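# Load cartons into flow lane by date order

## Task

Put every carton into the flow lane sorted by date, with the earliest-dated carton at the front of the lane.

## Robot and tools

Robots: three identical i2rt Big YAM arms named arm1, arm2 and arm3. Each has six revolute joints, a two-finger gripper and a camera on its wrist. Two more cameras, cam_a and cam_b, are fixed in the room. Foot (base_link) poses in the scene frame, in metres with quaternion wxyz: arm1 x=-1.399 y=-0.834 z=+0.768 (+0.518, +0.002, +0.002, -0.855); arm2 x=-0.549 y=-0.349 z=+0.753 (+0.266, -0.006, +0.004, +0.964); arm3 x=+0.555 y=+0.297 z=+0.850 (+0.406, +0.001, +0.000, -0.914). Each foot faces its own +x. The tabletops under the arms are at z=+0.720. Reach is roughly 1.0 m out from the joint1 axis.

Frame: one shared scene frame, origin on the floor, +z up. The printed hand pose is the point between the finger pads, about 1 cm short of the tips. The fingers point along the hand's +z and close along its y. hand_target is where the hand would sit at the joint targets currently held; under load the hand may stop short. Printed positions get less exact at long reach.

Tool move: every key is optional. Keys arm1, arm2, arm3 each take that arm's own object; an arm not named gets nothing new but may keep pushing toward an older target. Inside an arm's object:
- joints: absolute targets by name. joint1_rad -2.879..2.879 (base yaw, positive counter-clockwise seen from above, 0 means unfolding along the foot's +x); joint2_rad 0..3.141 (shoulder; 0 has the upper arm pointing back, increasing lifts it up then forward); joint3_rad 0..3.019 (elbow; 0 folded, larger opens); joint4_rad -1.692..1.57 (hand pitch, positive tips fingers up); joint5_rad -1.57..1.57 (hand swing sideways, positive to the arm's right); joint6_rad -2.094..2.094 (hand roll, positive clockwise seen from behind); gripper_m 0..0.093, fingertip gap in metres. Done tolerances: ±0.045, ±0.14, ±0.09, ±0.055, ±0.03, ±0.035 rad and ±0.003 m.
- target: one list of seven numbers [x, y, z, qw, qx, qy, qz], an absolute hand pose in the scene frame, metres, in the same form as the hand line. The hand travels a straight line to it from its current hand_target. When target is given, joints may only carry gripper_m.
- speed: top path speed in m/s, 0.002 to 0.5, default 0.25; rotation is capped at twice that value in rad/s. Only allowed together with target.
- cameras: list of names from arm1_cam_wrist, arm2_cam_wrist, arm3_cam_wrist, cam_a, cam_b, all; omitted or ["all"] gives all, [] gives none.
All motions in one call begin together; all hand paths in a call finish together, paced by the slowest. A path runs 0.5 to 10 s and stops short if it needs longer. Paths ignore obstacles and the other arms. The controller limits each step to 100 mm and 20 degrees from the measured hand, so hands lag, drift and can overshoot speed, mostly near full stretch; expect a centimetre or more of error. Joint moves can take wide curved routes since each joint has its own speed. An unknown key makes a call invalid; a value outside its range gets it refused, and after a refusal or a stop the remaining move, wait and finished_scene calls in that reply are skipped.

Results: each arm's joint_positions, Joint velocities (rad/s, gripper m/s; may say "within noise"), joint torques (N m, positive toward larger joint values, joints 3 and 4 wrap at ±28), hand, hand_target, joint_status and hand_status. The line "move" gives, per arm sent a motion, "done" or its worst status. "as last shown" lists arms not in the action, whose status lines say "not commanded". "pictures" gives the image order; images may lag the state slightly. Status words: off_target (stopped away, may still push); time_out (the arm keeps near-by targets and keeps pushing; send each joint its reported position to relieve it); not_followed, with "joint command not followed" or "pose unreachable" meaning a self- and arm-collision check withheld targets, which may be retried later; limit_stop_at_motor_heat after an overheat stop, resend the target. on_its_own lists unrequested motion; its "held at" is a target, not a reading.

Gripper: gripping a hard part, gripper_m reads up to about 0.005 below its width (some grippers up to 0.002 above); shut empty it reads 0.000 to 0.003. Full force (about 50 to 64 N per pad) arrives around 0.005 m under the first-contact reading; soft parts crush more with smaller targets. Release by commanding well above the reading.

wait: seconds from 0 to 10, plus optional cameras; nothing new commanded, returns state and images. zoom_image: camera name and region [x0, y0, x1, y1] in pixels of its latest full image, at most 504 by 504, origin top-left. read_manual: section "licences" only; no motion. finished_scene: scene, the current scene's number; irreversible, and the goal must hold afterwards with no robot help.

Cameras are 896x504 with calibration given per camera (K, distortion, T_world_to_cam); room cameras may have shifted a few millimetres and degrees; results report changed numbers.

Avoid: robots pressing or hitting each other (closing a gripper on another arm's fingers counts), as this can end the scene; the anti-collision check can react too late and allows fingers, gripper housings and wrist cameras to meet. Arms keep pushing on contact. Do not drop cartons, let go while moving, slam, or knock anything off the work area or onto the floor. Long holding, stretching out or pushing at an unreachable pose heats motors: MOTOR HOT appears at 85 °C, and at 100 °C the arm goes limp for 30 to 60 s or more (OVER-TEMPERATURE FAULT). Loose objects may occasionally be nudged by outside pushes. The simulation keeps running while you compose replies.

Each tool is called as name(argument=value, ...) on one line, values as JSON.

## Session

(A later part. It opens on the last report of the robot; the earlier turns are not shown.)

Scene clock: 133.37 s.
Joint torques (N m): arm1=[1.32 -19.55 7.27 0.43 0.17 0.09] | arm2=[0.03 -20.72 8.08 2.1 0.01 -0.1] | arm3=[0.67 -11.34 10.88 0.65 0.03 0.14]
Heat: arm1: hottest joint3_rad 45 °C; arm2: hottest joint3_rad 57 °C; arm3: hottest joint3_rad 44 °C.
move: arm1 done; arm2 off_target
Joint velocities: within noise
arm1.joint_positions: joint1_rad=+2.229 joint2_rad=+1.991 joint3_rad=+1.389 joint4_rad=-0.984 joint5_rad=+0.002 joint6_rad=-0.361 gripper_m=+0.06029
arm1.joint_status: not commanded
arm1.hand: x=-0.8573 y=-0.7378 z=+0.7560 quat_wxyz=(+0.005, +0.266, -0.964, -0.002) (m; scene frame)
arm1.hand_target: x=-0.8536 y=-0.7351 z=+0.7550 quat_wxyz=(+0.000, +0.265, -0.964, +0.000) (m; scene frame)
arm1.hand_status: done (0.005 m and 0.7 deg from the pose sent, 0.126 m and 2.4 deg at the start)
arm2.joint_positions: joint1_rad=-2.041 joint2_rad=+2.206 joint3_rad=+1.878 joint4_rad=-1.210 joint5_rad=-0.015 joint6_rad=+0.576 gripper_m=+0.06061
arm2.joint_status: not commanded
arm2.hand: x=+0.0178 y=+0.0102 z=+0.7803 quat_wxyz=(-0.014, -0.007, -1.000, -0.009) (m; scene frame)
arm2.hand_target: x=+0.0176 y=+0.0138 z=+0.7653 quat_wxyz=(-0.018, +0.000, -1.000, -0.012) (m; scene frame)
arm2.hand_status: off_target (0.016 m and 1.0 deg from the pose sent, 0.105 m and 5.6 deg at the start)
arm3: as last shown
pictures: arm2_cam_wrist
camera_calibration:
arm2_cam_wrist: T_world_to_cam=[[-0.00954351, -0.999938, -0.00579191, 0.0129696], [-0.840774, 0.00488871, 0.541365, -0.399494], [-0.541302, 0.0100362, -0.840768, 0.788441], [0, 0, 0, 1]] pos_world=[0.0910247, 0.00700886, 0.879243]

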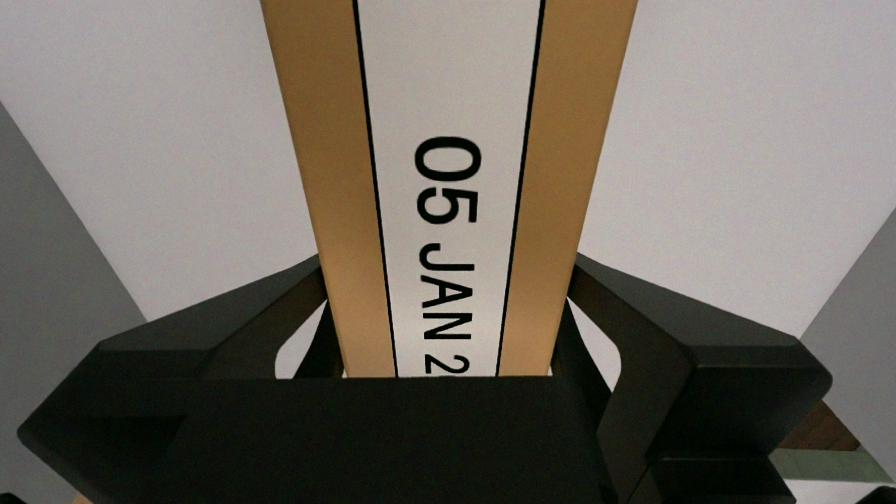

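move(arm1={"joints": {"gripper_m": 0.093}}, arm2={"target": [0.015, 0.014, 0.93, 0.0183, 0, 0.9998, 0.0119], "speed": 0.3, "joints": {"gripper_m": 0.093}}, cameras=[])

move(arm1={"target": [-0.88, -0.74, 0.95, 0, 0.2656, -0.9641, 0], "speed": 0.35}, arm2={"target": [-0.3, 0.012, 0.93, 0.006, 0, 1, 0.004], "speed": 0.4}, cameras=["arm2_cam_wrist"])

move(arm1={"joints": {"joint1_rad": 1.0, "joint2_rad": 1.3, "joint3_rad": 1.3, "joint4_rad": -1.2, "joint5_rad": 0, "joint6_rad": 0}}, arm2={"joints": {"joint1_rad": 2.16, "joint2_rad": 1.563, "joint3_rad": 1.375, "joint4_rad": -1.34, "joint5_rad": 0, "joint6_rad": -0.856, "gripper_m": 0.093}}, arm3={"target": [0.005, 0.009, 0.787, 0, 1, 0, 0], "speed": 0.3}, cameras=["arm2_cam_wrist", "arm3_cam_wrist"])

Scene clock: 144.17 s.
Joint torques (N m): arm1=[1.26 -19.55 7.27 0.49 0.11 0.09] | arm2=[0.03 -19.37 14.63 0.02 0.02 -0.12] | arm3=[0.67 -11.58 10.81 0.59 0.03 0.13]
Heat: arm1: hottest joint3_rad 44 °C; arm2: hottest joint3_rad 55 °C; arm3: hottest joint3_rad 44 °C.
move: arm1 done; arm2 off_target
Joint velocities: within noise
arm1.joint_positions: joint1_rad=+2.229 joint2_rad=+1.991 joint3_rad=+1.389 joint4_rad=-0.983 joint5_rad=+0.003 joint6_rad=-0.361 gripper_m=+0.09292
arm1.joint_status: all done
arm1.hand: x=-0.8572 y=-0.7380 z=+0.7558 quat_wxyz=(+0.005, +0.266, -0.964, -0.001) (m; scene frame)
arm1.hand_target: x=-0.8536 y=-0.7350 z=+0.7550 quat_wxyz=(+0.000, +0.266, -0.964, +0.000) (m; scene frame)
arm1.hand_status: not commanded
arm2.joint_positions: joint1_rad=-2.041 joint2_rad=+2.097 joint3_rad=+2.071 joint4_rad=-1.527 joint5_rad=-0.015 joint6_rad=+0.576 gripper_m=+0.09295
arm2.joint_status: all done
arm2.hand: x=+0.0046 y=+0.0045 z=+0.9224 quat_wxyz=(-0.008, -0.007, -1.000, -0.005) (m; scene frame)
arm2.hand_target: x=+0.0143 y=+0.0137 z=+0.9300 quat_wxyz=(-0.019, +0.000, -1.000, -0.012) (m; scene frame)
arm2.hand_status: off_target (0.016 m and 1.6 deg from the pose sent, 0.150 m and 1.0 deg at the start)
arm3: as last shown
pictures: none
No camera images: "cameras" was empty.

Scene clock: 146.10 s.
Joint torques (N m): arm1=[1.26 -17.85 12.34 -0.32 0.1 0.11] | arm2=[0.15 -11.63 8.23 0.77 0.12 0.14] | arm3=[0.73 -11.46 10.84 0.59 0.04 0.14]
Heat: arm1: hottest joint3_rad 44 °C; arm2: hottest joint3_rad 55 °C; arm3: hottest joint3_rad 44 °C.
move: arm1 off_target; arm2 done
Joint velocities: within noise
arm1.joint_positions: joint1_rad=+2.229 joint2_rad=+1.737 joint3_rad=+1.511 joint4_rad=-1.389 joint5_rad=+0.003 joint6_rad=-0.361 gripper_m=+0.09292
arm1.joint_status: not commanded
arm1.hand: x=-0.8941 y=-0.7455 z=+0.9308 quat_wxyz=(+0.020, +0.266, -0.964, -0.003) (m; scene frame)
arm1.hand_target: x=-0.8808 y=-0.7402 z=+0.9501 quat_wxyz=(+0.000, +0.266, -0.964, +0.000) (m; scene frame)
arm1.hand_status: off_target (0.024 m and 2.4 deg from the pose sent, 0.196 m and 0.6 deg at the start)
arm2.joint_positions: joint1_rad=-1.647 joint2_rad=+1.498 joint3_rad=+1.282 joint4_rad=-1.330 joint5_rad=-0.011 joint6_rad=+0.948 gripper_m=+0.09295
arm2.joint_status: not commanded
arm2.hand: x=-0.2967 y=+0.0143 z=+0.9370 quat_wxyz=(-0.008, +0.004, -1.000, -0.008) (m; scene frame)
arm2.hand_target: x=-0.3000 y=+0.0119 z=+0.9301 quat_wxyz=(-0.006, +0.000, -1.000, -0.004) (m; scene frame)
arm2.hand_status: done (0.008 m and 0.7 deg from the pose sent, 0.305 m and 0.9 deg at the start)
arm3: as last shown
pictures: arm2_cam_wrist
camera_calibration:
arm2_cam_wrist: T_world_to_cam=[[0.0124594, -0.999919, -0.00257851, 0.0184304], [-0.83343, -0.0118096, 0.552499, -0.756795], [-0.552484, -0.00473477, -0.83351, 0.740093], [0, 0, 0, 1]] pos_world=[-0.222076, 0.0129956, 1.03505]

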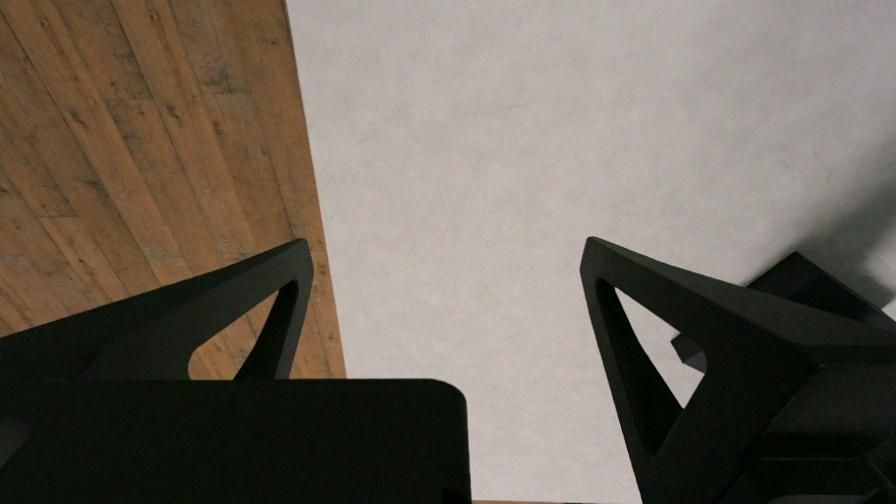

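Scene clock: 148.80 s.
Joint torques (N m): arm1=[-0.15 -11.52 9.73 1.01 0.05 0.12] | arm2=[-0.03 -12.86 11.92 -0.03 -0.07 -0.11] | arm3=[-0.44 -25.41 12.34 -0.05 0.15 -0.01]
Heat: arm1: hottest joint3_rad 44 °C; arm2: hottest joint3_rad 56 °C; arm3: hottest joint3_rad 44 °C.
move: arm1 done; arm2 done; arm3 off_target
Joint velocities: within noise
arm1.joint_positions: joint1_rad=+1.012 joint2_rad=+1.298 joint3_rad=+1.295 joint4_rad=-1.210 joint5_rad=+0.000 joint6_rad=-0.008 gripper_m=+0.09294
arm1.joint_status: all done
arm1.hand: x=-1.1704 y=-1.2268 z=+1.0479 quat_wxyz=(-0.154, -0.486, -0.856, +0.086) (m; scene frame)
arm1.hand_target: x=-1.1730 y=-1.2324 z=+1.0502 quat_wxyz=(-0.159, -0.494, -0.850, +0.090) (m; scene frame)
arm1.hand_status: not commanded
arm2.joint_positions: joint1_rad=+2.159 joint2_rad=+1.567 joint3_rad=+1.348 joint4_rad=-1.331 joint5_rad=-0.001 joint6_rad=-0.846 gripper_m=+0.09308
arm2.joint_status: all done
arm2.hand: x=-0.5277 y=-0.8124 z=+0.9392 quat_wxyz=(+0.011, +0.331, +0.943, -0.013) (m; scene frame)
arm2.hand_target: x=-0.5274 y=-0.8188 z=+0.9514 quat_wxyz=(+0.014, +0.326, +0.945, -0.024) (m; scene frame)
arm2.hand_status: not commanded
arm3.joint_positions: joint1_rad=-0.344 joint2_rad=+2.182 joint3_rad=+1.585 joint4_rad=-0.973 joint5_rad=-0.002 joint6_rad=+0.492 gripper_m=+0.09307
arm3.joint_status: not commanded
arm3.hand: x=+0.0161 y=+0.0088 z=+0.7902 quat_wxyz=(-0.001, -1.000, +0.000, -0.001) (m; scene frame)
arm3.hand_target: x=+0.0053 y=+0.0093 z=+0.7871 quat_wxyz=(+0.000, -1.000, +0.000, +0.000) (m; scene frame)
arm3.hand_status: off_target (0.012 m and 0.1 deg from the pose sent, 0.316 m and 2.2 deg at the start)
pictures: arm2_cam_wrist, arm3_cam_wrist
camera_calibration:
arm2_cam_wrist: T_world_to_cam=[[-0.621977, -0.782431, 0.0307604, -0.994793], [-0.647622, 0.536101, 0.541462, -0.406809], [-0.440148, 0.316856, -0.840162, 0.937187], [0, 0, 0, 1]] pos_world=[-0.469696, -0.857219, 1.03826]
arm3_cam_wrist: T_world_to_cam=[[0.0157474, 0.999866, -0.00438727, -0.00469533], [0.802174, -0.0100142, 0.597006, -0.482768], [0.596882, -0.0129206, -0.802225, 0.747463], [0, 0, 0, 1]] pos_world=[-0.0588092, 0.00951783, 0.887828]

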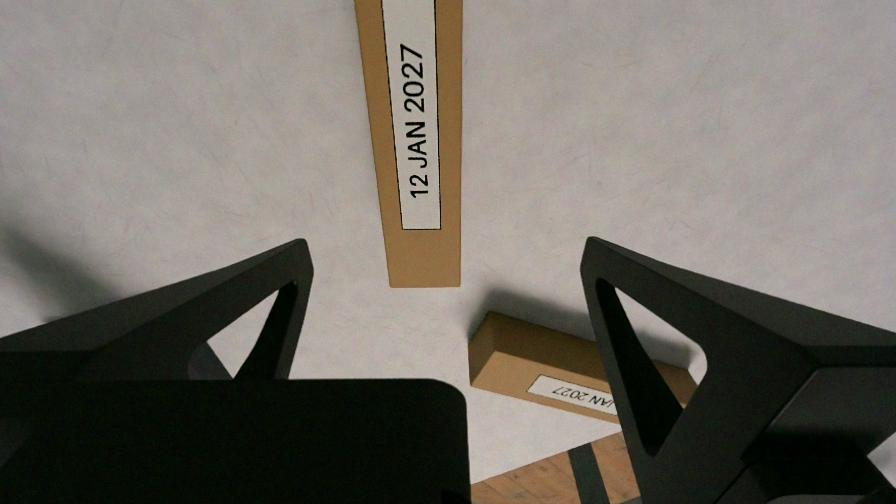

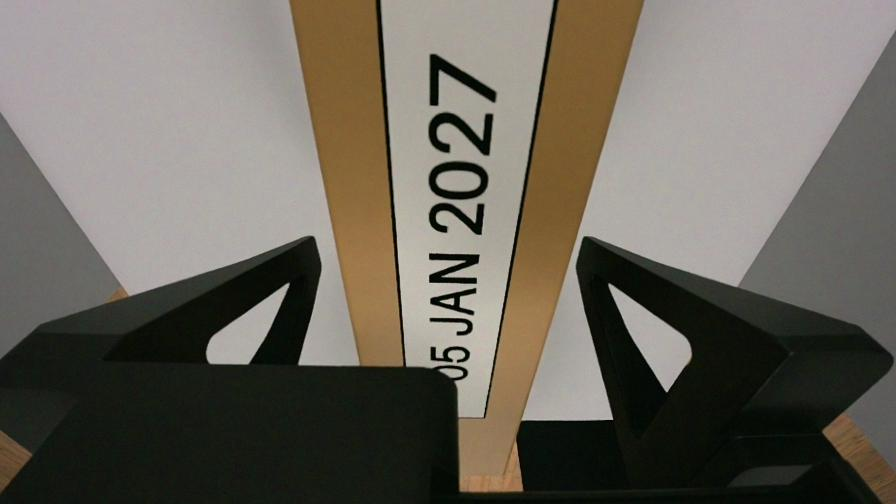

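move(arm2={"target": [-0.510, -0.8095, 0.75, 0, 0.3239, 0.9461, 0], "speed": 0.25}, arm3={"joints": {"gripper_m": 0.05}}, cameras=[])

move(arm2={"joints": {"gripper_m": 0.05}}, arm3={"target": [0.01, 0.012, 0.93, 0.02, 1, 0, 0], "speed": 0.3}, cameras=[])

move(arm2={"target": [-0.510, -0.8095, 0.95, 0, 0.3239, 0.9461, 0], "speed": 0.4}, arm3={"target": [0.31, 0.12, 0.94, 0.01, 1, 0, 0], "speed": 0.4}, cameras=["arm2_cam_wrist", "arm3_cam_wrist"])

Scene clock: 164.67 s.
Joint torques (N m): arm1=[-0.09 -11.52 9.74 1.03 0.06 0.11] | arm2=[0.62 -12.92 7.23 0.76 -0.02 0.08] | arm3=[-0.67 -25.23 12.33 0.02 0.09 -0.02]
Heat: arm1: hottest joint3_rad 45 °C; arm2: hottest joint3_rad 57 °C; arm3: hottest joint3_rad 45 °C.
move: arm2 done; arm3 off_target
Joint velocities: within noise
arm1: as last shown
arm2.joint_positions: joint1_rad=+2.188 joint2_rad=+1.785 joint3_rad=+1.104 joint4_rad=-0.891 joint5_rad=+0.006 joint6_rad=-0.835 gripper_m=+0.09308
arm2.joint_status: not commanded
arm2.hand: x=-0.5142 y=-0.8129 z=+0.7585 quat_wxyz=(+0.003, +0.323, +0.946, -0.005) (m; scene frame)
arm2.hand_target: x=-0.5101 y=-0.8094 z=+0.7503 quat_wxyz=(+0.000, +0.324, +0.946, +0.000) (m; scene frame)
arm2.hand_status: done (0.010 m and 0.6 deg from the pose sent, 0.190 m and 2.1 deg at the start)
arm3.joint_positions: joint1_rad=-0.344 joint2_rad=+2.182 joint3_rad=+1.585 joint4_rad=-0.974 joint5_rad=+0.000 joint6_rad=+0.492 gripper_m=+0.05832
arm3.joint_status: gripper_m off_target (ended at +0.05835, target +0.05000)
arm3.hand: x=+0.0163 y=+0.0091 z=+0.7902 quat_wxyz=(+0.000, -1.000, +0.000, -0.001) (m; scene frame)
arm3.hand_target: x=+0.0053 y=+0.0093 z=+0.7871 quat_wxyz=(+0.000, -1.000, +0.000, +0.000) (m; scene frame)
arm3.hand_status: not commanded
pictures: none
No camera images: "cameras" was empty.

Scene clock: 166.13 s.
Joint torques (N m): arm1=[-0.15 -11.58 9.74 1.03 0.05 0.11] | arm2=[0.38 -12.75 7.19 0.73 0.04 0.08] | arm3=[-0.91 -27.34 15.12 -0.03 -0.03 -0.04]
Heat: arm1: hottest joint3_rad 45 °C; arm2: hottest joint3_rad 57 °C; arm3: hottest joint3_rad 45 °C.
move: arm2 off_target; arm3 off_target
Joint velocities: within noise
arm1: as last shown
arm2.joint_positions: joint1_rad=+2.191 joint2_rad=+1.785 joint3_rad=+1.104 joint4_rad=-0.890 joint5_rad=+0.005 joint6_rad=-0.833 gripper_m=+0.06055
arm2.joint_status: gripper_m off_target (ended at +0.06058, target +0.05000)
arm2.hand: x=-0.5124 y=-0.8128 z=+0.7585 quat_wxyz=(+0.004, +0.322, +0.947, -0.005) (m; scene frame)
arm2.hand_target: x=-0.5101 y=-0.8095 z=+0.7503 quat_wxyz=(+0.000, +0.324, +0.946, +0.000) (m; scene frame)
arm2.hand_status: not commanded
arm3.joint_positions: joint1_rad=-0.351 joint2_rad=+2.020 joint3_rad=+1.646 joint4_rad=-1.229 joint5_rad=-0.032 joint6_rad=+0.483 gripper_m=+0.05832
arm3.joint_status: not commanded
arm3.hand: x=+0.0303 y=+0.0157 z=+0.9058 quat_wxyz=(-0.006, -1.000, -0.001, -0.023) (m; scene frame)
arm3.hand_target: x=+0.0111 y=+0.0127 z=+0.9303 quat_wxyz=(-0.020, -1.000, +0.000, +0.000) (m; scene frame)
arm3.hand_status: off_target (0.032 m and 3.0 deg from the pose sent, 0.140 m and 2.3 deg at the start; pose on its path clipped on 5 of 44 steps)
pictures: none
No camera images: "cameras" was empty.

Scene clock: 167.97 s.
Joint torques (N m): arm1=[-0.09 -11.46 9.74 1.02 0.05 0.11] | arm2=[0.56 -12.16 15.36 -0.34 -0.05 0.09] | arm3=[1.2 -12.04 11.03 -0.01 0.19 0.14]
Heat: arm1: hottest joint3_rad 45 °C; arm2: hottest joint3_rad 57 °C; arm3: hottest joint3_rad 45 °C.
move: arm2 off_target; arm3 off_target
Joint velocities: within noise
arm1: as last shown
arm2.joint_positions: joint1_rad=+2.193 joint2_rad=+1.570 joint3_rad=+1.307 joint4_rad=-1.382 joint5_rad=+0.006 joint6_rad=-0.832 gripper_m=+0.06055
arm2.joint_status: not commanded
arm2.hand: x=-0.5154 y=-0.7858 z=+0.9232 quat_wxyz=(-0.011, +0.322, +0.946, +0.029) (m; scene frame)
arm2.hand_target: x=-0.5101 y=-0.8075 z=+0.9502 quat_wxyz=(+0.001, +0.324, +0.946, +0.000) (m; scene frame)
arm2.hand_status: off_target (0.036 m and 3.6 deg from the pose sent, 0.192 m and 0.7 deg at the start)
arm3.joint_positions: joint1_rad=-0.227 joint2_rad=+1.249 joint3_rad=+0.739 joint4_rad=-1.076 joint5_rad=-0.019 joint6_rad=+0.611 gripper_m=+0.05832
arm3.joint_status: not commanded
arm3.hand: x=+0.3131 y=+0.1258 z=+0.9285 quat_wxyz=(-0.003, -1.000, +0.001, -0.013) (m; scene frame)
arm3.hand_target: x=+0.3101 y=+0.1201 z=+0.9398 quat_wxyz=(-0.010, -1.000, +0.000, +0.000) (m; scene frame)
arm3.hand_status: off_target (0.013 m and 1.7 deg from the pose sent, 0.300 m and 2.6 deg at the start)
pictures: arm2_cam_wrist, arm3_cam_wrist
camera_calibration:
arm2_cam_wrist: T_world_to_cam=[[-0.60596, -0.794745, -0.0345474, -0.906886], [-0.649828, 0.469483, 0.597753, -0.509744], [-0.458841, 0.384664, -0.800936, 0.928156], [0, 0, 0, 1]] pos_world=[-0.454906, -0.838455, 1.01676]
arm3_cam_wrist: T_world_to_cam=[[0.0183246, 0.999797, -0.00840922, -0.122799], [0.787718, -0.00925673, 0.615966, -0.815546], [0.615763, -0.0179115, -0.787728, 0.663865], [0, 0, 0, 1]] pos_world=[0.235887, 0.127115, 1.02426]

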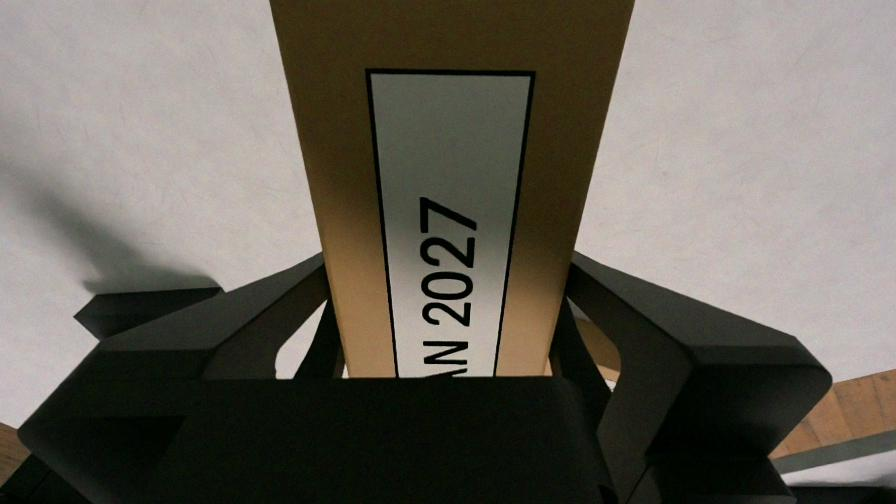

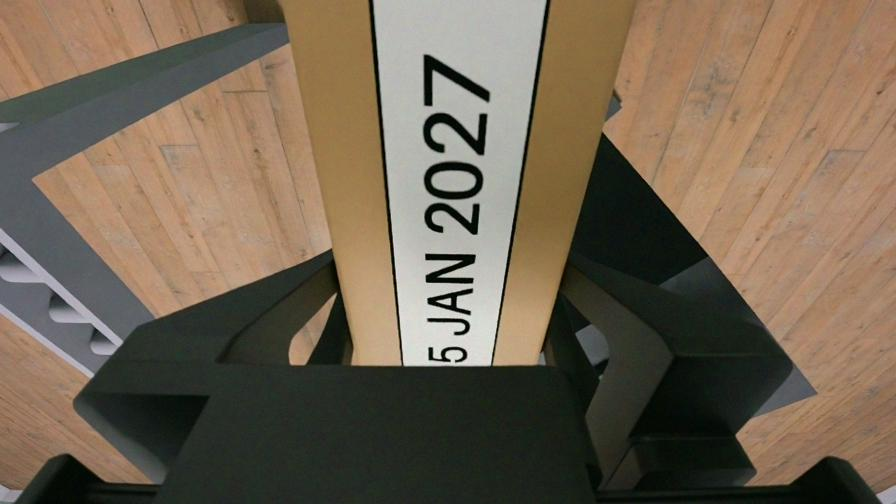

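move(arm2={"joints": {"joint1_rad": -1.66, "joint2_rad": 1.504, "joint3_rad": 1.31, "joint4_rad": -1.346, "joint5_rad": 0, "joint6_rad": 0.964}}, arm3={"joints": {"joint1_rad": 0.853, "joint2_rad": 2.097, "joint3_rad": 1.749, "joint4_rad": -1.219, "joint5_rad": 0, "joint6_rad": 1.686}}, cameras=[])

move(arm2={"target": [0.025, 0.014, 0.90, 0.01, 0, 1, 0.006], "speed": 0.3}, arm3={"target": [0.635, -0.334, 0.80, 0.015, 0.9992, 0, -0.033], "speed": 0.25}, cameras=["arm3_cam_wrist"])

move(arm2={"target": [0.03, 0.014, 0.765, 0.0183, 0, 0.9998, 0.0119], "speed": 0.15}, arm3={"target": [0.635, -0.332, 0.768, 0.01, 0.9992, 0, -0.033], "speed": 0.12}, cameras=["arm3_cam_wrist"])

Scene clock: 182.63 s.
Joint torques (N m): arm1=[-0.15 -11.46 9.74 1.02 0.05 0.11] | arm2=[-0.09 -13.8 9.92 -0.16 -0.03 0.09] | arm3=[0.5 -28.92 14.86 -0.27 0.2 0.17]
Heat: arm1: hottest joint3_rad 46 °C; arm2: hottest joint3_rad 57 °C; arm3: hottest joint3_rad 44 °C.
move: arm2 done; arm3 done
Joint velocities: within noise
arm1: as last shown
arm2.joint_positions: joint1_rad=-1.661 joint2_rad=+1.525 joint3_rad=+1.307 joint4_rad=-1.336 joint5_rad=+0.002 joint6_rad=+0.954 gripper_m=+0.06051
arm2.joint_status: all done
arm2.hand: x=-0.2851 y=+0.0159 z=+0.9349 quat_wxyz=(-0.011, -0.007, -1.000, -0.001) (m; scene frame)
arm2.hand_target: x=-0.2874 y=+0.0142 z=+0.9449 quat_wxyz=(-0.014, -0.011, -1.000, -0.007) (m; scene frame)
arm2.hand_status: not commanded
arm3.joint_positions: joint1_rad=+0.852 joint2_rad=+2.113 joint3_rad=+1.693 joint4_rad=-1.208 joint5_rad=-0.002 joint6_rad=+1.676 gripper_m=+0.05832
arm3.joint_status: all done
arm3.hand: x=+0.6260 y=-0.3086 z=+0.8688 quat_wxyz=(+0.029, -1.000, -0.006, +0.001) (m; scene frame)
arm3.hand_target: x=+0.6286 y=-0.3290 z=+0.8980 quat_wxyz=(-0.002, -1.000, -0.002, -0.001) (m; scene frame)
arm3.hand_status: not commanded
pictures: none
No camera images: "cameras" was empty.

Scene clock: 184.93 s.
Joint torques (N m): arm1=[-0.09 -11.46 9.74 1.03 0.05 0.12] | arm2=[0.15 -21.66 16.17 -0.29 -0.07 -0.12] | arm3=[0.97 -28.81 10.26 0.53 0.34 0.15]
Heat: arm1: hottest joint3_rad 46 °C; arm2: hottest joint3_rad 57 °C; arm3: hottest joint3_rad 44 °C.
move: arm2 off_target; arm3 off_target
Joint velocities: within noise
arm1: as last shown
arm2.joint_positions: joint1_rad=-2.049 joint2_rad=+2.157 joint3_rad=+2.042 joint4_rad=-1.497 joint5_rad=-0.012 joint6_rad=+0.570 gripper_m=+0.06051
arm2.joint_status: not commanded
arm2.hand: x=+0.0086 y=-0.0013 z=+0.8728 quat_wxyz=(+0.016, -0.009, -1.000, +0.012) (m; scene frame)
arm2.hand_target: x=+0.0230 y=+0.0128 z=+0.9003 quat_wxyz=(-0.011, +0.000, -1.000, -0.006) (m; scene frame)
arm2.hand_status: off_target (0.035 m and 3.8 deg from the pose sent, 0.312 m and 1.0 deg at the start)
arm3.joint_positions: joint1_rad=+0.872 joint2_rad=+2.220 joint3_rad=+1.663 joint4_rad=-1.018 joint5_rad=+0.066 joint6_rad=+1.708 gripper_m=+0.05832
arm3.joint_status: not commanded
arm3.hand: x=+0.6292 y=-0.3261 z=+0.7936 quat_wxyz=(-0.002, -0.999, +0.000, +0.032) (m; scene frame)
arm3.hand_target: x=+0.6351 y=-0.3339 z=+0.8003 quat_wxyz=(-0.015, -0.999, +0.000, +0.033) (m; scene frame)
arm3.hand_status: off_target (0.012 m and 1.5 deg from the pose sent, 0.074 m and 6.2 deg at the start)
pictures: arm3_cam_wrist
camera_calibration:
arm3_cam_wrist: T_world_to_cam=[[0.0145323, 0.999864, -0.00775055, 0.32393], [0.839796, -0.00799791, 0.542843, -0.959854], [0.542707, -0.0143976, -0.839798, 0.443282], [0, 0, 0, 1]] pos_world=[0.560802, -0.325181, 0.895828]

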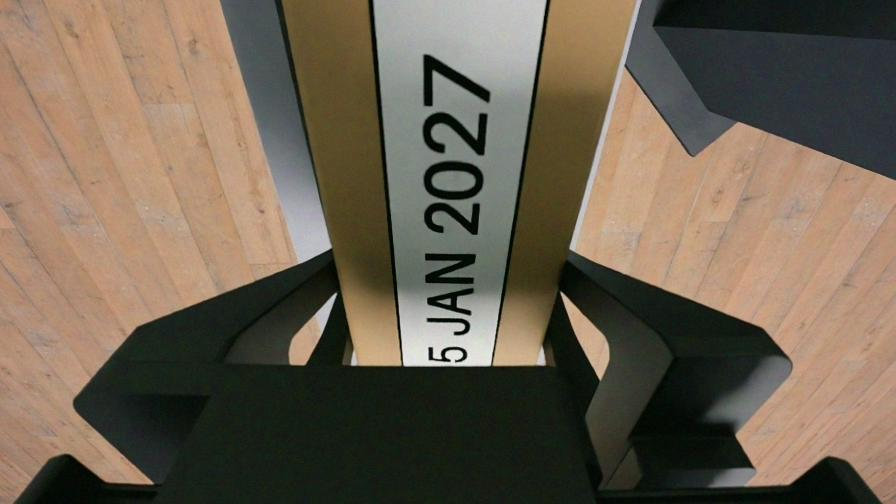

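Scene clock: 186.37 s.
Joint torques (N m): arm1=[-0.15 -11.58 9.73 1.02 0.05 0.11] | arm2=[0.09 -20.72 8.28 1.7 -0.01 -0.11] | arm3=[0.79 -26.17 9.31 0.91 0.16 0.05]
Heat: arm1: hottest joint3_rad 46 °C; arm2: hottest joint3_rad 57 °C; arm3: hottest joint3_rad 44 °C.
move: arm2 off_target; arm3 off_target
Joint velocities: within noise
arm1: as last shown
arm2.joint_positions: joint1_rad=-2.049 joint2_rad=+2.230 joint3_rad=+1.927 joint4_rad=-1.222 joint5_rad=-0.015 joint6_rad=+0.566 gripper_m=+0.06052
arm2.joint_status: not commanded
arm2.hand: x=+0.0314 y=+0.0118 z=+0.7829 quat_wxyz=(-0.020, -0.006, -1.000, -0.013) (m; scene frame)
arm2.hand_target: x=+0.0297 y=+0.0137 z=+0.7653 quat_wxyz=(-0.018, +0.000, -1.000, -0.012) (m; scene frame)
arm2.hand_status: off_target (0.018 m and 0.7 deg from the pose sent, 0.111 m and 4.9 deg at the start)
arm3.joint_positions: joint1_rad=+0.873 joint2_rad=+2.238 joint3_rad=+1.662 joint4_rad=-0.980 joint5_rad=+0.071 joint6_rad=+1.717 gripper_m=+0.05832
arm3.joint_status: not commanded
arm3.hand: x=+0.6295 y=-0.3317 z=+0.7825 quat_wxyz=(-0.012, -0.999, +0.004, +0.033) (m; scene frame)
arm3.hand_target: x=+0.6349 y=-0.3316 z=+0.7682 quat_wxyz=(-0.010, -0.999, +0.000, +0.033) (m; scene frame)
arm3.hand_status: off_target (0.016 m and 0.5 deg from the pose sent, 0.027 m and 0.9 deg at the start)
pictures: arm3_cam_wrist
camera_calibration:
arm3_cam_wrist: T_world_to_cam=[[0.0232604, 0.99933, -0.0282563, 0.339817], [0.840484, -0.00424297, 0.541819, -0.952571], [0.541337, -0.0363519, -0.84002, 0.427478], [0, 0, 0, 1]] pos_world=[0.561308, -0.328091, 0.884813]

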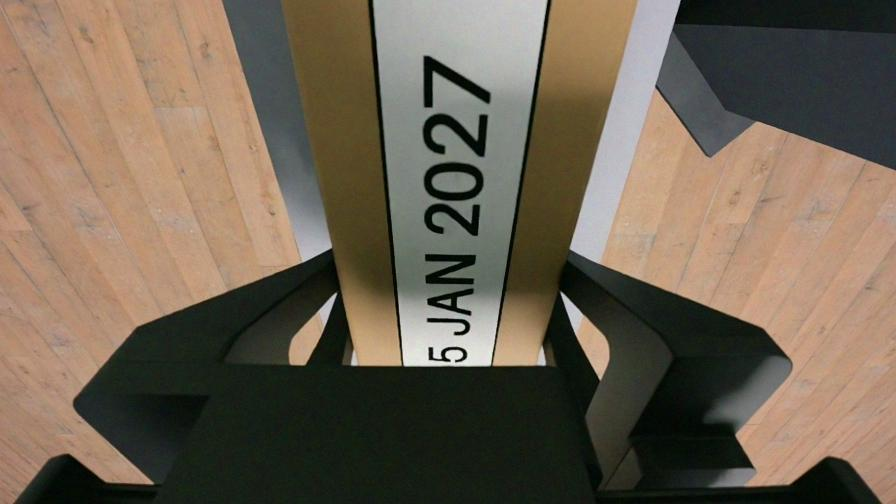

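move(arm2={"target": [0.025, 0.014, 0.93, 0.0183, 0, 0.9998, 0.0119], "speed": 0.3, "joints": {"gripper_m": 0.093}}, arm3={"joints": {"gripper_m": 0.075}}, cameras=["arm3_cam_wrist"])

move(arm2={"target": [-0.3, 0.012, 0.93, 0.006, 0, 1, 0.004], "speed": 0.4}, arm3={"target": [0.635, -0.338, 0.90, 0.01, 0.9992, 0, -0.033], "speed": 0.3}, cameras=["arm3_cam_wrist"])

move(arm2={"joints": {"joint1_rad": 1.466, "joint2_rad": 1.63, "joint3_rad": 1.455, "joint4_rad": -1.356, "joint5_rad": 0, "joint6_rad": 0.391, "gripper_m": 0.093}}, arm3={"joints": {"joint1_rad": -0.2, "joint2_rad": 1.394, "joint3_rad": 0.875, "joint4_rad": -1.052, "joint5_rad": 0, "joint6_rad": 0.6, "gripper_m": 0.093}}, cameras=["arm2_cam_wrist", "cam_b"])

Scene clock: 192.83 s.
Joint torques (N m): arm1=[-0.21 -11.52 9.74 1.02 0.05 0.12] | arm2=[0.09 -19.96 14.48 -0.05 -0.01 -0.09] | arm3=[0.62 -26.29 9.42 0.7 0.17 0.06]
Heat: arm1: hottest joint3_rad 46 °C; arm2: hottest joint3_rad 57 °C; arm3: hottest joint3_rad 44 °C.
move: arm2 off_target; arm3 done
Joint velocities: within noise
arm1: as last shown
arm2.joint_positions: joint1_rad=-2.049 joint2_rad=+2.127 joint3_rad=+2.121 joint4_rad=-1.548 joint5_rad=-0.015 joint6_rad=+0.566 gripper_m=+0.09295
arm2.joint_status: all done
arm2.hand: x=+0.0151 y=+0.0041 z=+0.9222 quat_wxyz=(-0.008, -0.006, -1.000, -0.005) (m; scene frame)
arm2.hand_target: x=+0.0243 y=+0.0135 z=+0.9298 quat_wxyz=(-0.019, +0.000, -1.000, -0.012) (m; scene frame)
arm2.hand_status: off_target (0.016 m and 1.6 deg from the pose sent, 0.147 m and 0.7 deg at the start)
arm3.joint_positions: joint1_rad=+0.873 joint2_rad=+2.239 joint3_rad=+1.662 joint4_rad=-0.973 joint5_rad=+0.071 joint6_rad=+1.717 gripper_m=+0.07494
arm3.joint_status: all done
arm3.hand: x=+0.6297 y=-0.3334 z=+0.7823 quat_wxyz=(-0.016, -0.999, +0.004, +0.032) (m; scene frame)
arm3.hand_target: x=+0.6349 y=-0.3316 z=+0.7682 quat_wxyz=(-0.010, -0.999, +0.000, +0.033) (m; scene frame)
arm3.hand_status: not commanded
pictures: arm3_cam_wrist
camera_calibration:
arm3_cam_wrist: T_world_to_cam=[[0.0232776, 0.999117, -0.0349742, 0.346667], [0.839972, -0.000575025, 0.54263, -0.951717], [0.54213, -0.0420085, -0.839244, 0.424139], [0, 0, 0, 1]] pos_world=[0.561408, -0.32909, 0.884511]

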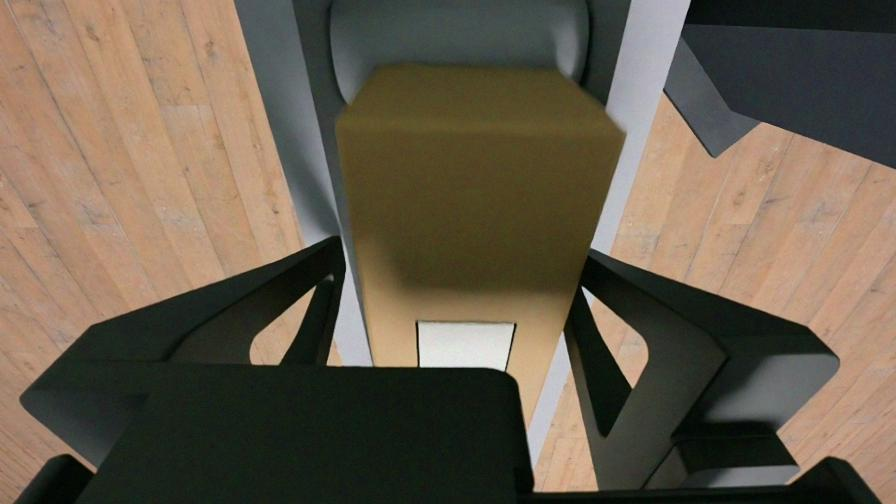

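Scene clock: 194.80 s.
Joint torques (N m): arm1=[-0.09 -11.52 9.76 1.01 0.05 0.11] | arm2=[0.09 -11.63 8.24 0.73 0.12 0.08] | arm3=[0.67 -27.16 13.5 -0.09 0.15 0.06]
Heat: arm1: hottest joint3_rad 46 °C; arm2: hottest joint3_rad 57 °C; arm3: hottest joint3_rad 44 °C.
move: arm2 done; arm3 off_target
Joint velocities: within noise
arm1.joint_positions: joint1_rad=+1.012 joint2_rad=+1.298 joint3_rad=+1.295 joint4_rad=-1.210 joint5_rad=+0.000 joint6_rad=-0.008 gripper_m=+0.09294
arm1.joint_status: not commanded
arm1.hand: x=-1.1704 y=-1.2268 z=+1.0479 quat_wxyz=(-0.154, -0.486, -0.856, +0.086) (m; scene frame)
arm1.hand_target: x=-1.1730 y=-1.2324 z=+1.0502 quat_wxyz=(-0.159, -0.494, -0.850, +0.090) (m; scene frame)
arm1.hand_status: not commanded
arm2.joint_positions: joint1_rad=-1.647 joint2_rad=+1.498 joint3_rad=+1.282 joint4_rad=-1.330 joint5_rad=-0.011 joint6_rad=+0.948 gripper_m=+0.09295
arm2.joint_status: not commanded
arm2.hand: x=-0.2967 y=+0.0143 z=+0.9370 quat_wxyz=(-0.008, +0.004, -1.000, -0.008) (m; scene frame)
arm2.hand_target: x=-0.3000 y=+0.0119 z=+0.9301 quat_wxyz=(-0.006, +0.000, -1.000, -0.004) (m; scene frame)
arm2.hand_status: done (0.008 m and 0.7 deg from the pose sent, 0.315 m and 0.8 deg at the start)
arm3.joint_positions: joint1_rad=+0.873 joint2_rad=+2.105 joint3_rad=+1.748 joint4_rad=-1.221 joint5_rad=+0.071 joint6_rad=+1.717 gripper_m=+0.07494
arm3.joint_status: not commanded
arm3.hand: x=+0.6287 y=-0.3277 z=+0.8933 quat_wxyz=(-0.002, -0.999, +0.004, +0.034) (m; scene frame)
arm3.hand_target: x=+0.6350 y=-0.3375 z=+0.9000 quat_wxyz=(-0.010, -0.999, +0.000, +0.033) (m; scene frame)
arm3.hand_status: off_target (0.014 m and 1.1 deg from the pose sent, 0.118 m and 0.8 deg at the start)
pictures: arm3_cam_wrist
camera_calibration:
arm3_cam_wrist: T_world_to_cam=[[0.0231357, 0.999704, -0.00748949, 0.320681], [0.842025, -0.015447, 0.539217, -1.01427], [0.538942, -0.0187815, -0.842134, 0.530328], [0, 0, 0, 1]] pos_world=[0.560808, -0.326294, 0.995922]

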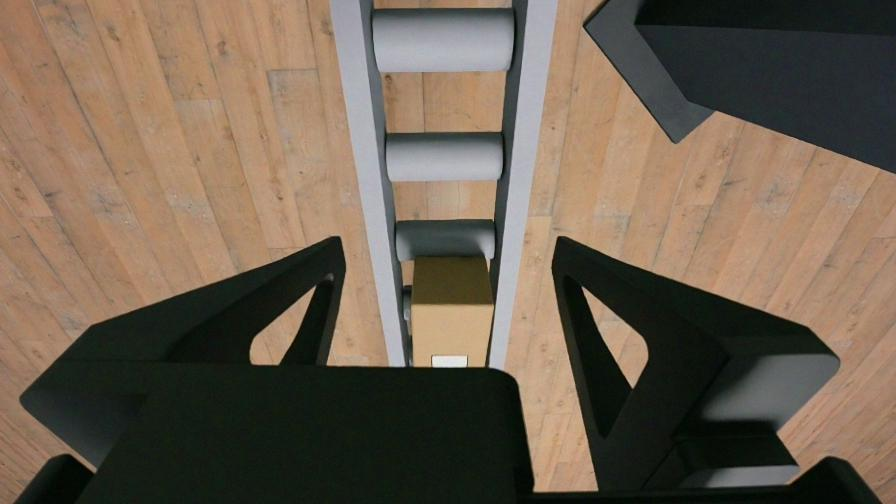

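Scene clock: 197.27 s.
Joint torques (N m): arm1=[-0.15 -11.52 9.73 0.99 0.05 0.11] | arm2=[-0.21 -14.04 12.25 -0.06 0.06 -0.1] | arm3=[-0.26 -13.22 9.74 0.38 -0.01 -0.04]
Heat: arm1: hottest joint3_rad 46 °C; arm2: hottest joint3_rad 57 °C; arm3: hottest joint3_rad 44 °C.
move: arm2 done; arm3 done
Joint velocities: within noise
arm1: as last shown
arm2.joint_positions: joint1_rad=+1.469 joint2_rad=+1.634 joint3_rad=+1.424 joint4_rad=-1.347 joint5_rad=-0.001 joint6_rad=+0.400 gripper_m=+0.09301
arm2.joint_status: all done
arm2.hand: x=-0.8437 y=-0.7399 z=+0.9332 quat_wxyz=(+0.011, +0.965, +0.262, -0.002) (m; scene frame)
arm2.hand_target: x=-0.8499 y=-0.7447 z=+0.9472 quat_wxyz=(+0.019, +0.964, +0.264, -0.013) (m; scene frame)
arm2.hand_status: not commanded
arm3.joint_positions: joint1_rad=-0.192 joint2_rad=+1.395 joint3_rad=+0.873 joint4_rad=-1.053 joint5_rad=+0.002 joint6_rad=+0.609 gripper_m=+0.09291
arm3.joint_status: all done
arm3.hand: x=+0.2720 y=+0.0865 z=+0.9285 quat_wxyz=(+0.002, -1.000, -0.018, -0.002) (m; scene frame)
arm3.hand_target: x=+0.2696 y=+0.0876 z=+0.9295 quat_wxyz=(+0.000, -1.000, -0.018, -0.001) (m; scene frame)
arm3.hand_status: not commanded
pictures: arm2_cam_wrist, cam_b
camera_calibration:
arm2_cam_wrist: T_world_to_cam=[[-0.509772, 0.860274, -0.00783166, 0.211826], [0.71179, 0.426863, 0.557802, 0.403797], [0.483206, 0.278777, -0.829937, 1.51136], [0, 0, 0, 1]] pos_world=[-0.909733, -0.775927, 1.03075]

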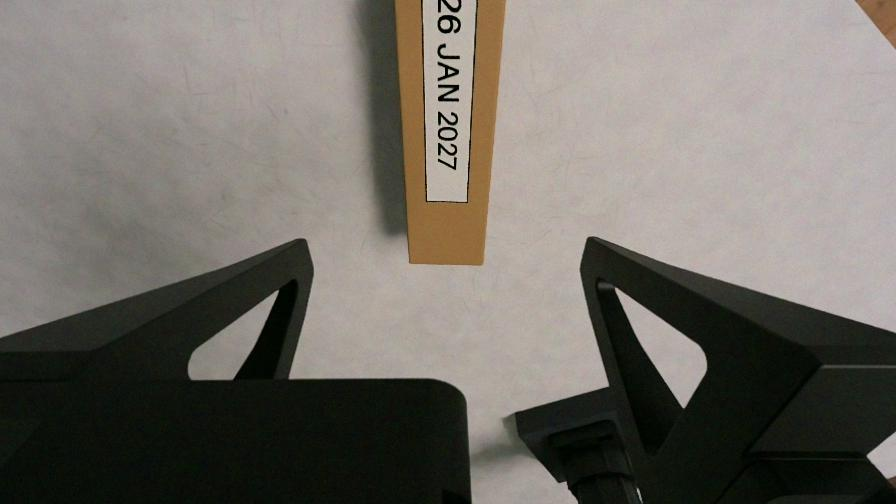

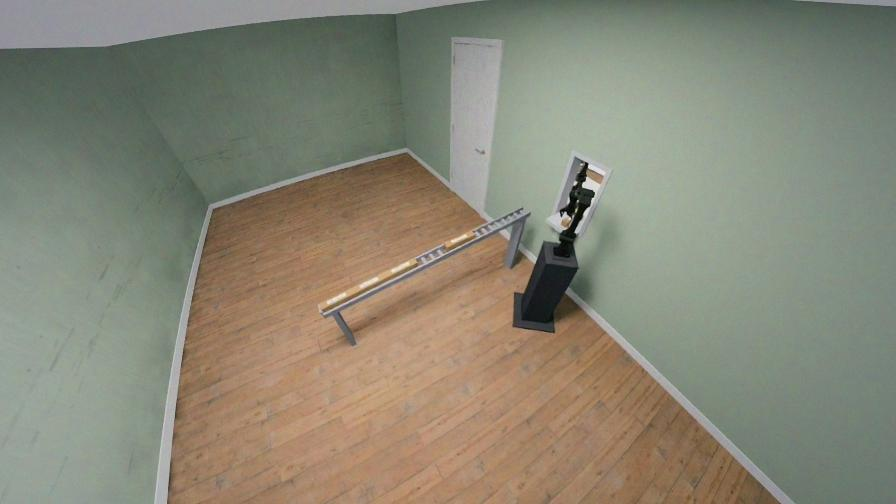

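move(arm2={"target": [-0.862, -0.747, 0.75, 0, 0.9668, 0.2554, 0], "speed": 0.25}, arm3={"target": [0.005, 0.009, 0.787, 0, 1, 0, 0], "speed": 0.3}, cameras=["arm3_cam_wrist"])

move(arm2={"joints": {"gripper_m": 0.05}}, arm3={"joints": {"gripper_m": 0.05}}, cameras=[])

move(arm2={"target": [-0.862, -0.747, 0.95, 0, 0.9668, 0.2554, 0], "speed": 0.4}, arm3={"target": [0.01, 0.012, 0.93, 0.02, 1, 0, 0], "speed": 0.3}, cameras=["arm2_cam_wrist"])

move(arm2={"joints": {"joint1_rad": -1.66, "joint2_rad": 1.504, "joint3_rad": 1.31, "joint4_rad": -1.346, "joint5_rad": 0, "joint6_rad": 0.964}}, arm3={"target": [0.31, 0.12, 0.94, 0.01, 1, 0, 0], "speed": 0.4}, cameras=["arm3_cam_wrist"])

Scene clock: 212.23 s.
Joint torques (N m): arm1=[-0.09 -11.52 9.74 1.01 0.05 0.12] | arm2=[-0.73 -14.33 7.36 0.79 0.09 -0.08] | arm3=[-0.44 -25.52 12.31 0.06 0.17 -0.03]
Heat: arm1: hottest joint3_rad 46 °C; arm2: hottest joint3_rad 56 °C; arm3: hottest joint3_rad 44 °C.
move: arm2 off_target; arm3 off_target
Joint velocities: within noise
arm1: as last shown
arm2.joint_positions: joint1_rad=+1.459 joint2_rad=+1.865 joint3_rad=+1.246 joint4_rad=-0.941 joint5_rad=+0.013 joint6_rad=+0.400 gripper_m=+0.09301
arm2.joint_status: not commanded
arm2.hand: x=-0.8599 y=-0.7534 z=+0.7604 quat_wxyz=(+0.005, +0.966, +0.257, -0.005) (m; scene frame)
arm2.hand_target: x=-0.8619 y=-0.7469 z=+0.7502 quat_wxyz=(+0.000, +0.967, +0.255, +0.000) (m; scene frame)
arm2.hand_status: off_target (0.012 m and 0.8 deg from the pose sent, 0.184 m and 1.5 deg at the start)
arm3.joint_positions: joint1_rad=-0.344 joint2_rad=+2.183 joint3_rad=+1.585 joint4_rad=-0.973 joint5_rad=-0.002 joint6_rad=+0.492 gripper_m=+0.09292
arm3.joint_status: not commanded
arm3.hand: x=+0.0162 y=+0.0091 z=+0.7898 quat_wxyz=(-0.001, -1.000, +0.000, -0.001) (m; scene frame)
arm3.hand_target: x=+0.0054 y=+0.0093 z=+0.7870 quat_wxyz=(+0.000, -1.000, +0.000, +0.000) (m; scene frame)
arm3.hand_status: off_target (0.012 m and 0.2 deg from the pose sent, 0.312 m and 2.0 deg at the start)
pictures: arm3_cam_wrist
camera_calibration:
arm3_cam_wrist: T_world_to_cam=[[0.0157003, 0.99987, -0.00379059, -0.00542968], [0.801577, -0.0103203, 0.597802, -0.483207], [0.597685, -0.0124241, -0.801635, 0.746585], [0, 0, 0, 1]] pos_world=[-0.0588094, 0.00971777, 0.88733]

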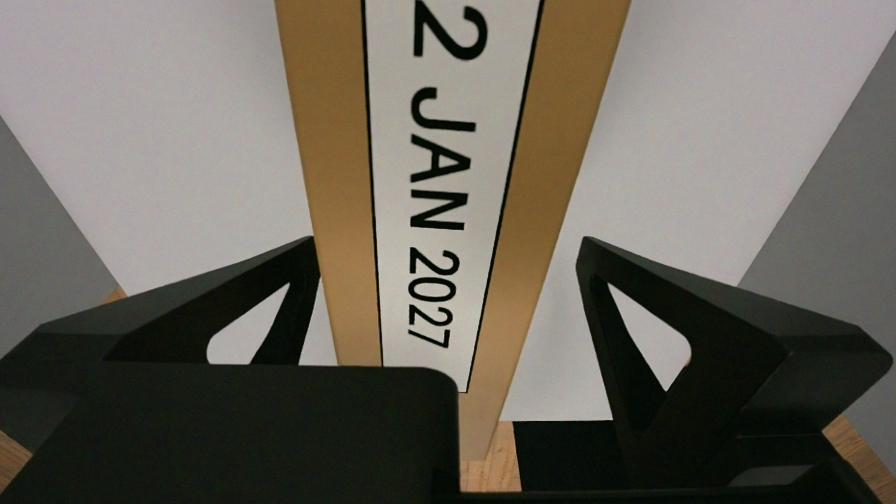

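Scene clock: 212.87 s.
Joint torques (N m): arm1=[-0.15 -11.46 9.74 1.02 0.05 0.12] | arm2=[-0.67 -14.33 7.41 0.79 0 -0.08] | arm3=[-0.67 -25.29 12.34 0.05 0.17 -0.02]
Heat: arm1: hottest joint3_rad 46 °C; arm2: hottest joint3_rad 56 °C; arm3: hottest joint3_rad 44 °C.
move: arm2 off_target; arm3 off_target
Joint velocities: within noise
arm1: as last shown
arm2.joint_positions: joint1_rad=+1.459 joint2_rad=+1.865 joint3_rad=+1.246 joint4_rad=-0.941 joint5_rad=+0.015 joint6_rad=+0.400 gripper_m=+0.06056
arm2.joint_status: gripper_m off_target (ended at +0.06059, target +0.05000)
arm2.hand: x=-0.8605 y=-0.7530 z=+0.7604 quat_wxyz=(+0.004, +0.966, +0.257, -0.006) (m; scene frame)
arm2.hand_target: x=-0.8619 y=-0.7469 z=+0.7502 quat_wxyz=(+0.000, +0.967, +0.255, +0.000) (m; scene frame)
arm2.hand_status: not commanded
arm3.joint_positions: joint1_rad=-0.344 joint2_rad=+2.183 joint3_rad=+1.585 joint4_rad=-0.974 joint5_rad=-0.002 joint6_rad=+0.492 gripper_m=+0.05845
arm3.joint_status: gripper_m off_target (ended at +0.05849, target +0.05000)
arm3.hand: x=+0.0163 y=+0.0091 z=+0.7898 quat_wxyz=(-0.001, -1.000, +0.000, -0.002) (m; scene frame)
arm3.hand_target: x=+0.0053 y=+0.0093 z=+0.7870 quat_wxyz=(+0.000, -1.000, +0.000, +0.000) (m; scene frame)
arm3.hand_status: not commanded
pictures: none
No camera images: "cameras" was empty.

Scene clock: 214.57 s.
Joint torques (N m): arm1=[-0.15 -11.58 9.74 1.01 0.05 0.11] | arm2=[-0.26 -14.45 15.65 -0.32 0.02 -0.02] | arm3=[-0.85 -26.64 14.75 0.03 -0.01 -0.03]
Heat: arm1: hottest joint3_rad 46 °C; arm2: hottest joint3_rad 56 °C; arm3: hottest joint3_rad 44 °C.
move: arm2 off_target; arm3 off_target
Joint velocities: within noise
arm1: as last shown
arm2.joint_positions: joint1_rad=+1.459 joint2_rad=+1.676 joint3_rad=+1.441 joint4_rad=-1.407 joint5_rad=+0.015 joint6_rad=+0.400 gripper_m=+0.06056
arm2.joint_status: not commanded
arm2.hand: x=-0.8454 y=-0.7293 z=+0.9206 quat_wxyz=(-0.021, +0.966, +0.257, +0.027) (m; scene frame)
arm2.hand_target: x=-0.8608 y=-0.7452 z=+0.9503 quat_wxyz=(+0.000, +0.967, +0.255, -0.001) (m; scene frame)
arm2.hand_status: off_target (0.038 m and 3.9 deg from the pose sent, 0.190 m and 0.8 deg at the start; pose on its path clipped on 10 of 51 steps)
arm3.joint_positions: joint1_rad=-0.351 joint2_rad=+2.014 joint3_rad=+1.651 joint4_rad=-1.231 joint5_rad=-0.033 joint6_rad=+0.482 gripper_m=+0.05845
arm3.joint_status: not commanded
arm3.hand: x=+0.0286 y=+0.0146 z=+0.9109 quat_wxyz=(-0.009, -1.000, -0.001, -0.019) (m; scene frame)
arm3.hand_target: x=+0.0109 y=+0.0125 z=+0.9302 quat_wxyz=(-0.020, -1.000, +0.000, +0.000) (m; scene frame)
arm3.hand_status: off_target (0.027 m and 2.5 deg from the pose sent, 0.140 m and 2.2 deg at the start; pose on its path clipped on 3 of 51 steps)
pictures: arm2_cam_wrist
camera_calibration:
arm2_cam_wrist: T_world_to_cam=[[-0.502557, 0.863652, 0.0392693, 0.16686], [0.693035, 0.375289, 0.615517, 0.300961], [0.516855, 0.336547, -0.787145, 1.52997], [0, 0, 0, 1]] pos_world=[-0.915495, -0.771965, 1.01251]

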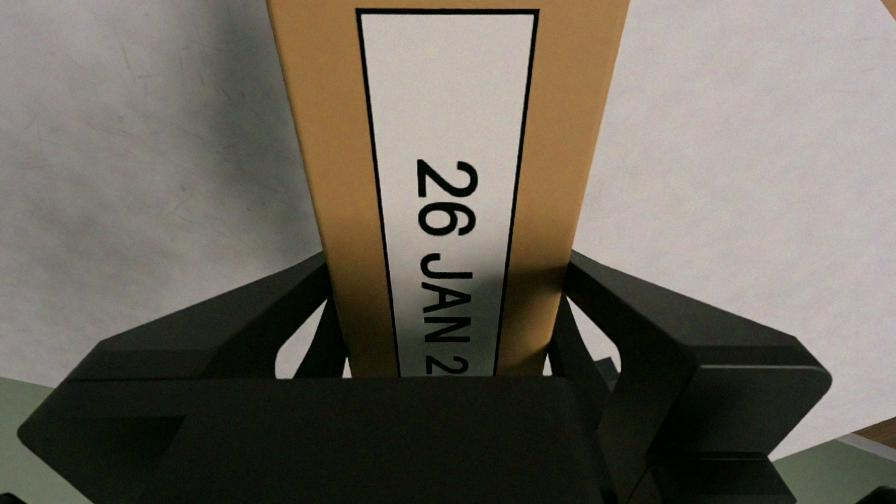

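Scene clock: 217.13 s.
Joint torques (N m): arm1=[-0.15 -11.58 9.73 1.02 0.06 0.11] | arm2=[0.03 -14.21 9.32 -0.1 0.02 0.08] | arm3=[1.03 -11.75 10.81 0.12 0.23 0.15]
Heat: arm1: hottest joint3_rad 46 °C; arm2: hottest joint3_rad 56 °C; arm3: hottest joint3_rad 44 °C.
move: arm2 done; arm3 off_target
Joint velocities: within noise
arm1: as last shown
arm2.joint_positions: joint1_rad=-1.662 joint2_rad=+1.528 joint3_rad=+1.315 joint4_rad=-1.337 joint5_rad=+0.001 joint6_rad=+0.954 gripper_m=+0.06057
arm2.joint_status: all done
arm2.hand: x=-0.2833 y=+0.0175 z=+0.9363 quat_wxyz=(-0.011, -0.007, -1.000, -0.002) (m; scene frame)
arm2.hand_target: x=-0.2876 y=+0.0141 z=+0.9448 quat_wxyz=(-0.014, -0.011, -1.000, -0.007) (m; scene frame)
arm2.hand_status: not commanded
arm3.joint_positions: joint1_rad=-0.227 joint2_rad=+1.247 joint3_rad=+0.742 joint4_rad=-1.077 joint5_rad=-0.019 joint6_rad=+0.612 gripper_m=+0.05845
arm3.joint_status: not commanded
arm3.hand: x=+0.3121 y=+0.1249 z=+0.9303 quat_wxyz=(-0.005, -1.000, +0.001, -0.011) (m; scene frame)
arm3.hand_target: x=+0.3100 y=+0.1201 z=+0.9398 quat_wxyz=(-0.010, -1.000, +0.000, +0.000) (m; scene frame)
arm3.hand_status: off_target (0.011 m and 1.4 deg from the pose sent, 0.302 m and 2.1 deg at the start)
pictures: arm3_cam_wrist
camera_calibration:
arm3_cam_wrist: T_world_to_cam=[[0.0186716, 0.999754, -0.0119533, -0.118708], [0.789925, -0.00742175, 0.613158, -0.814158], [0.612919, -0.0208909, -0.78987, 0.669179], [0, 0, 0, 1]] pos_world=[0.235188, 0.126616, 1.02635]

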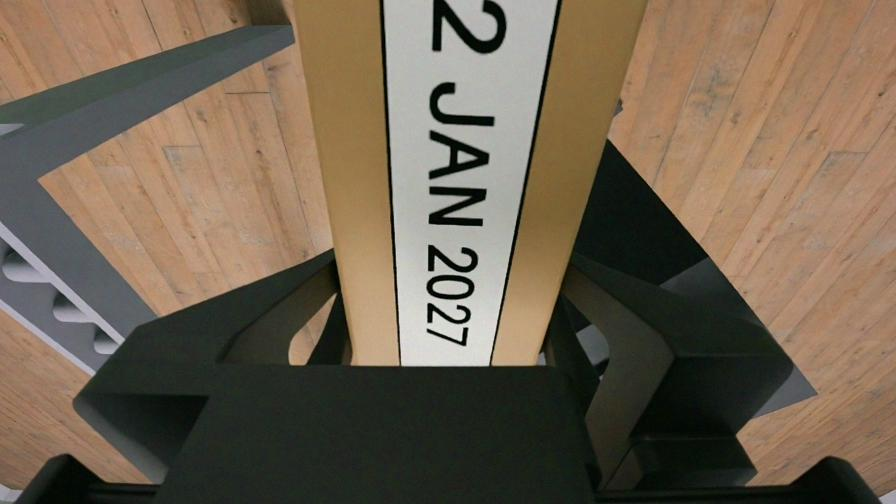

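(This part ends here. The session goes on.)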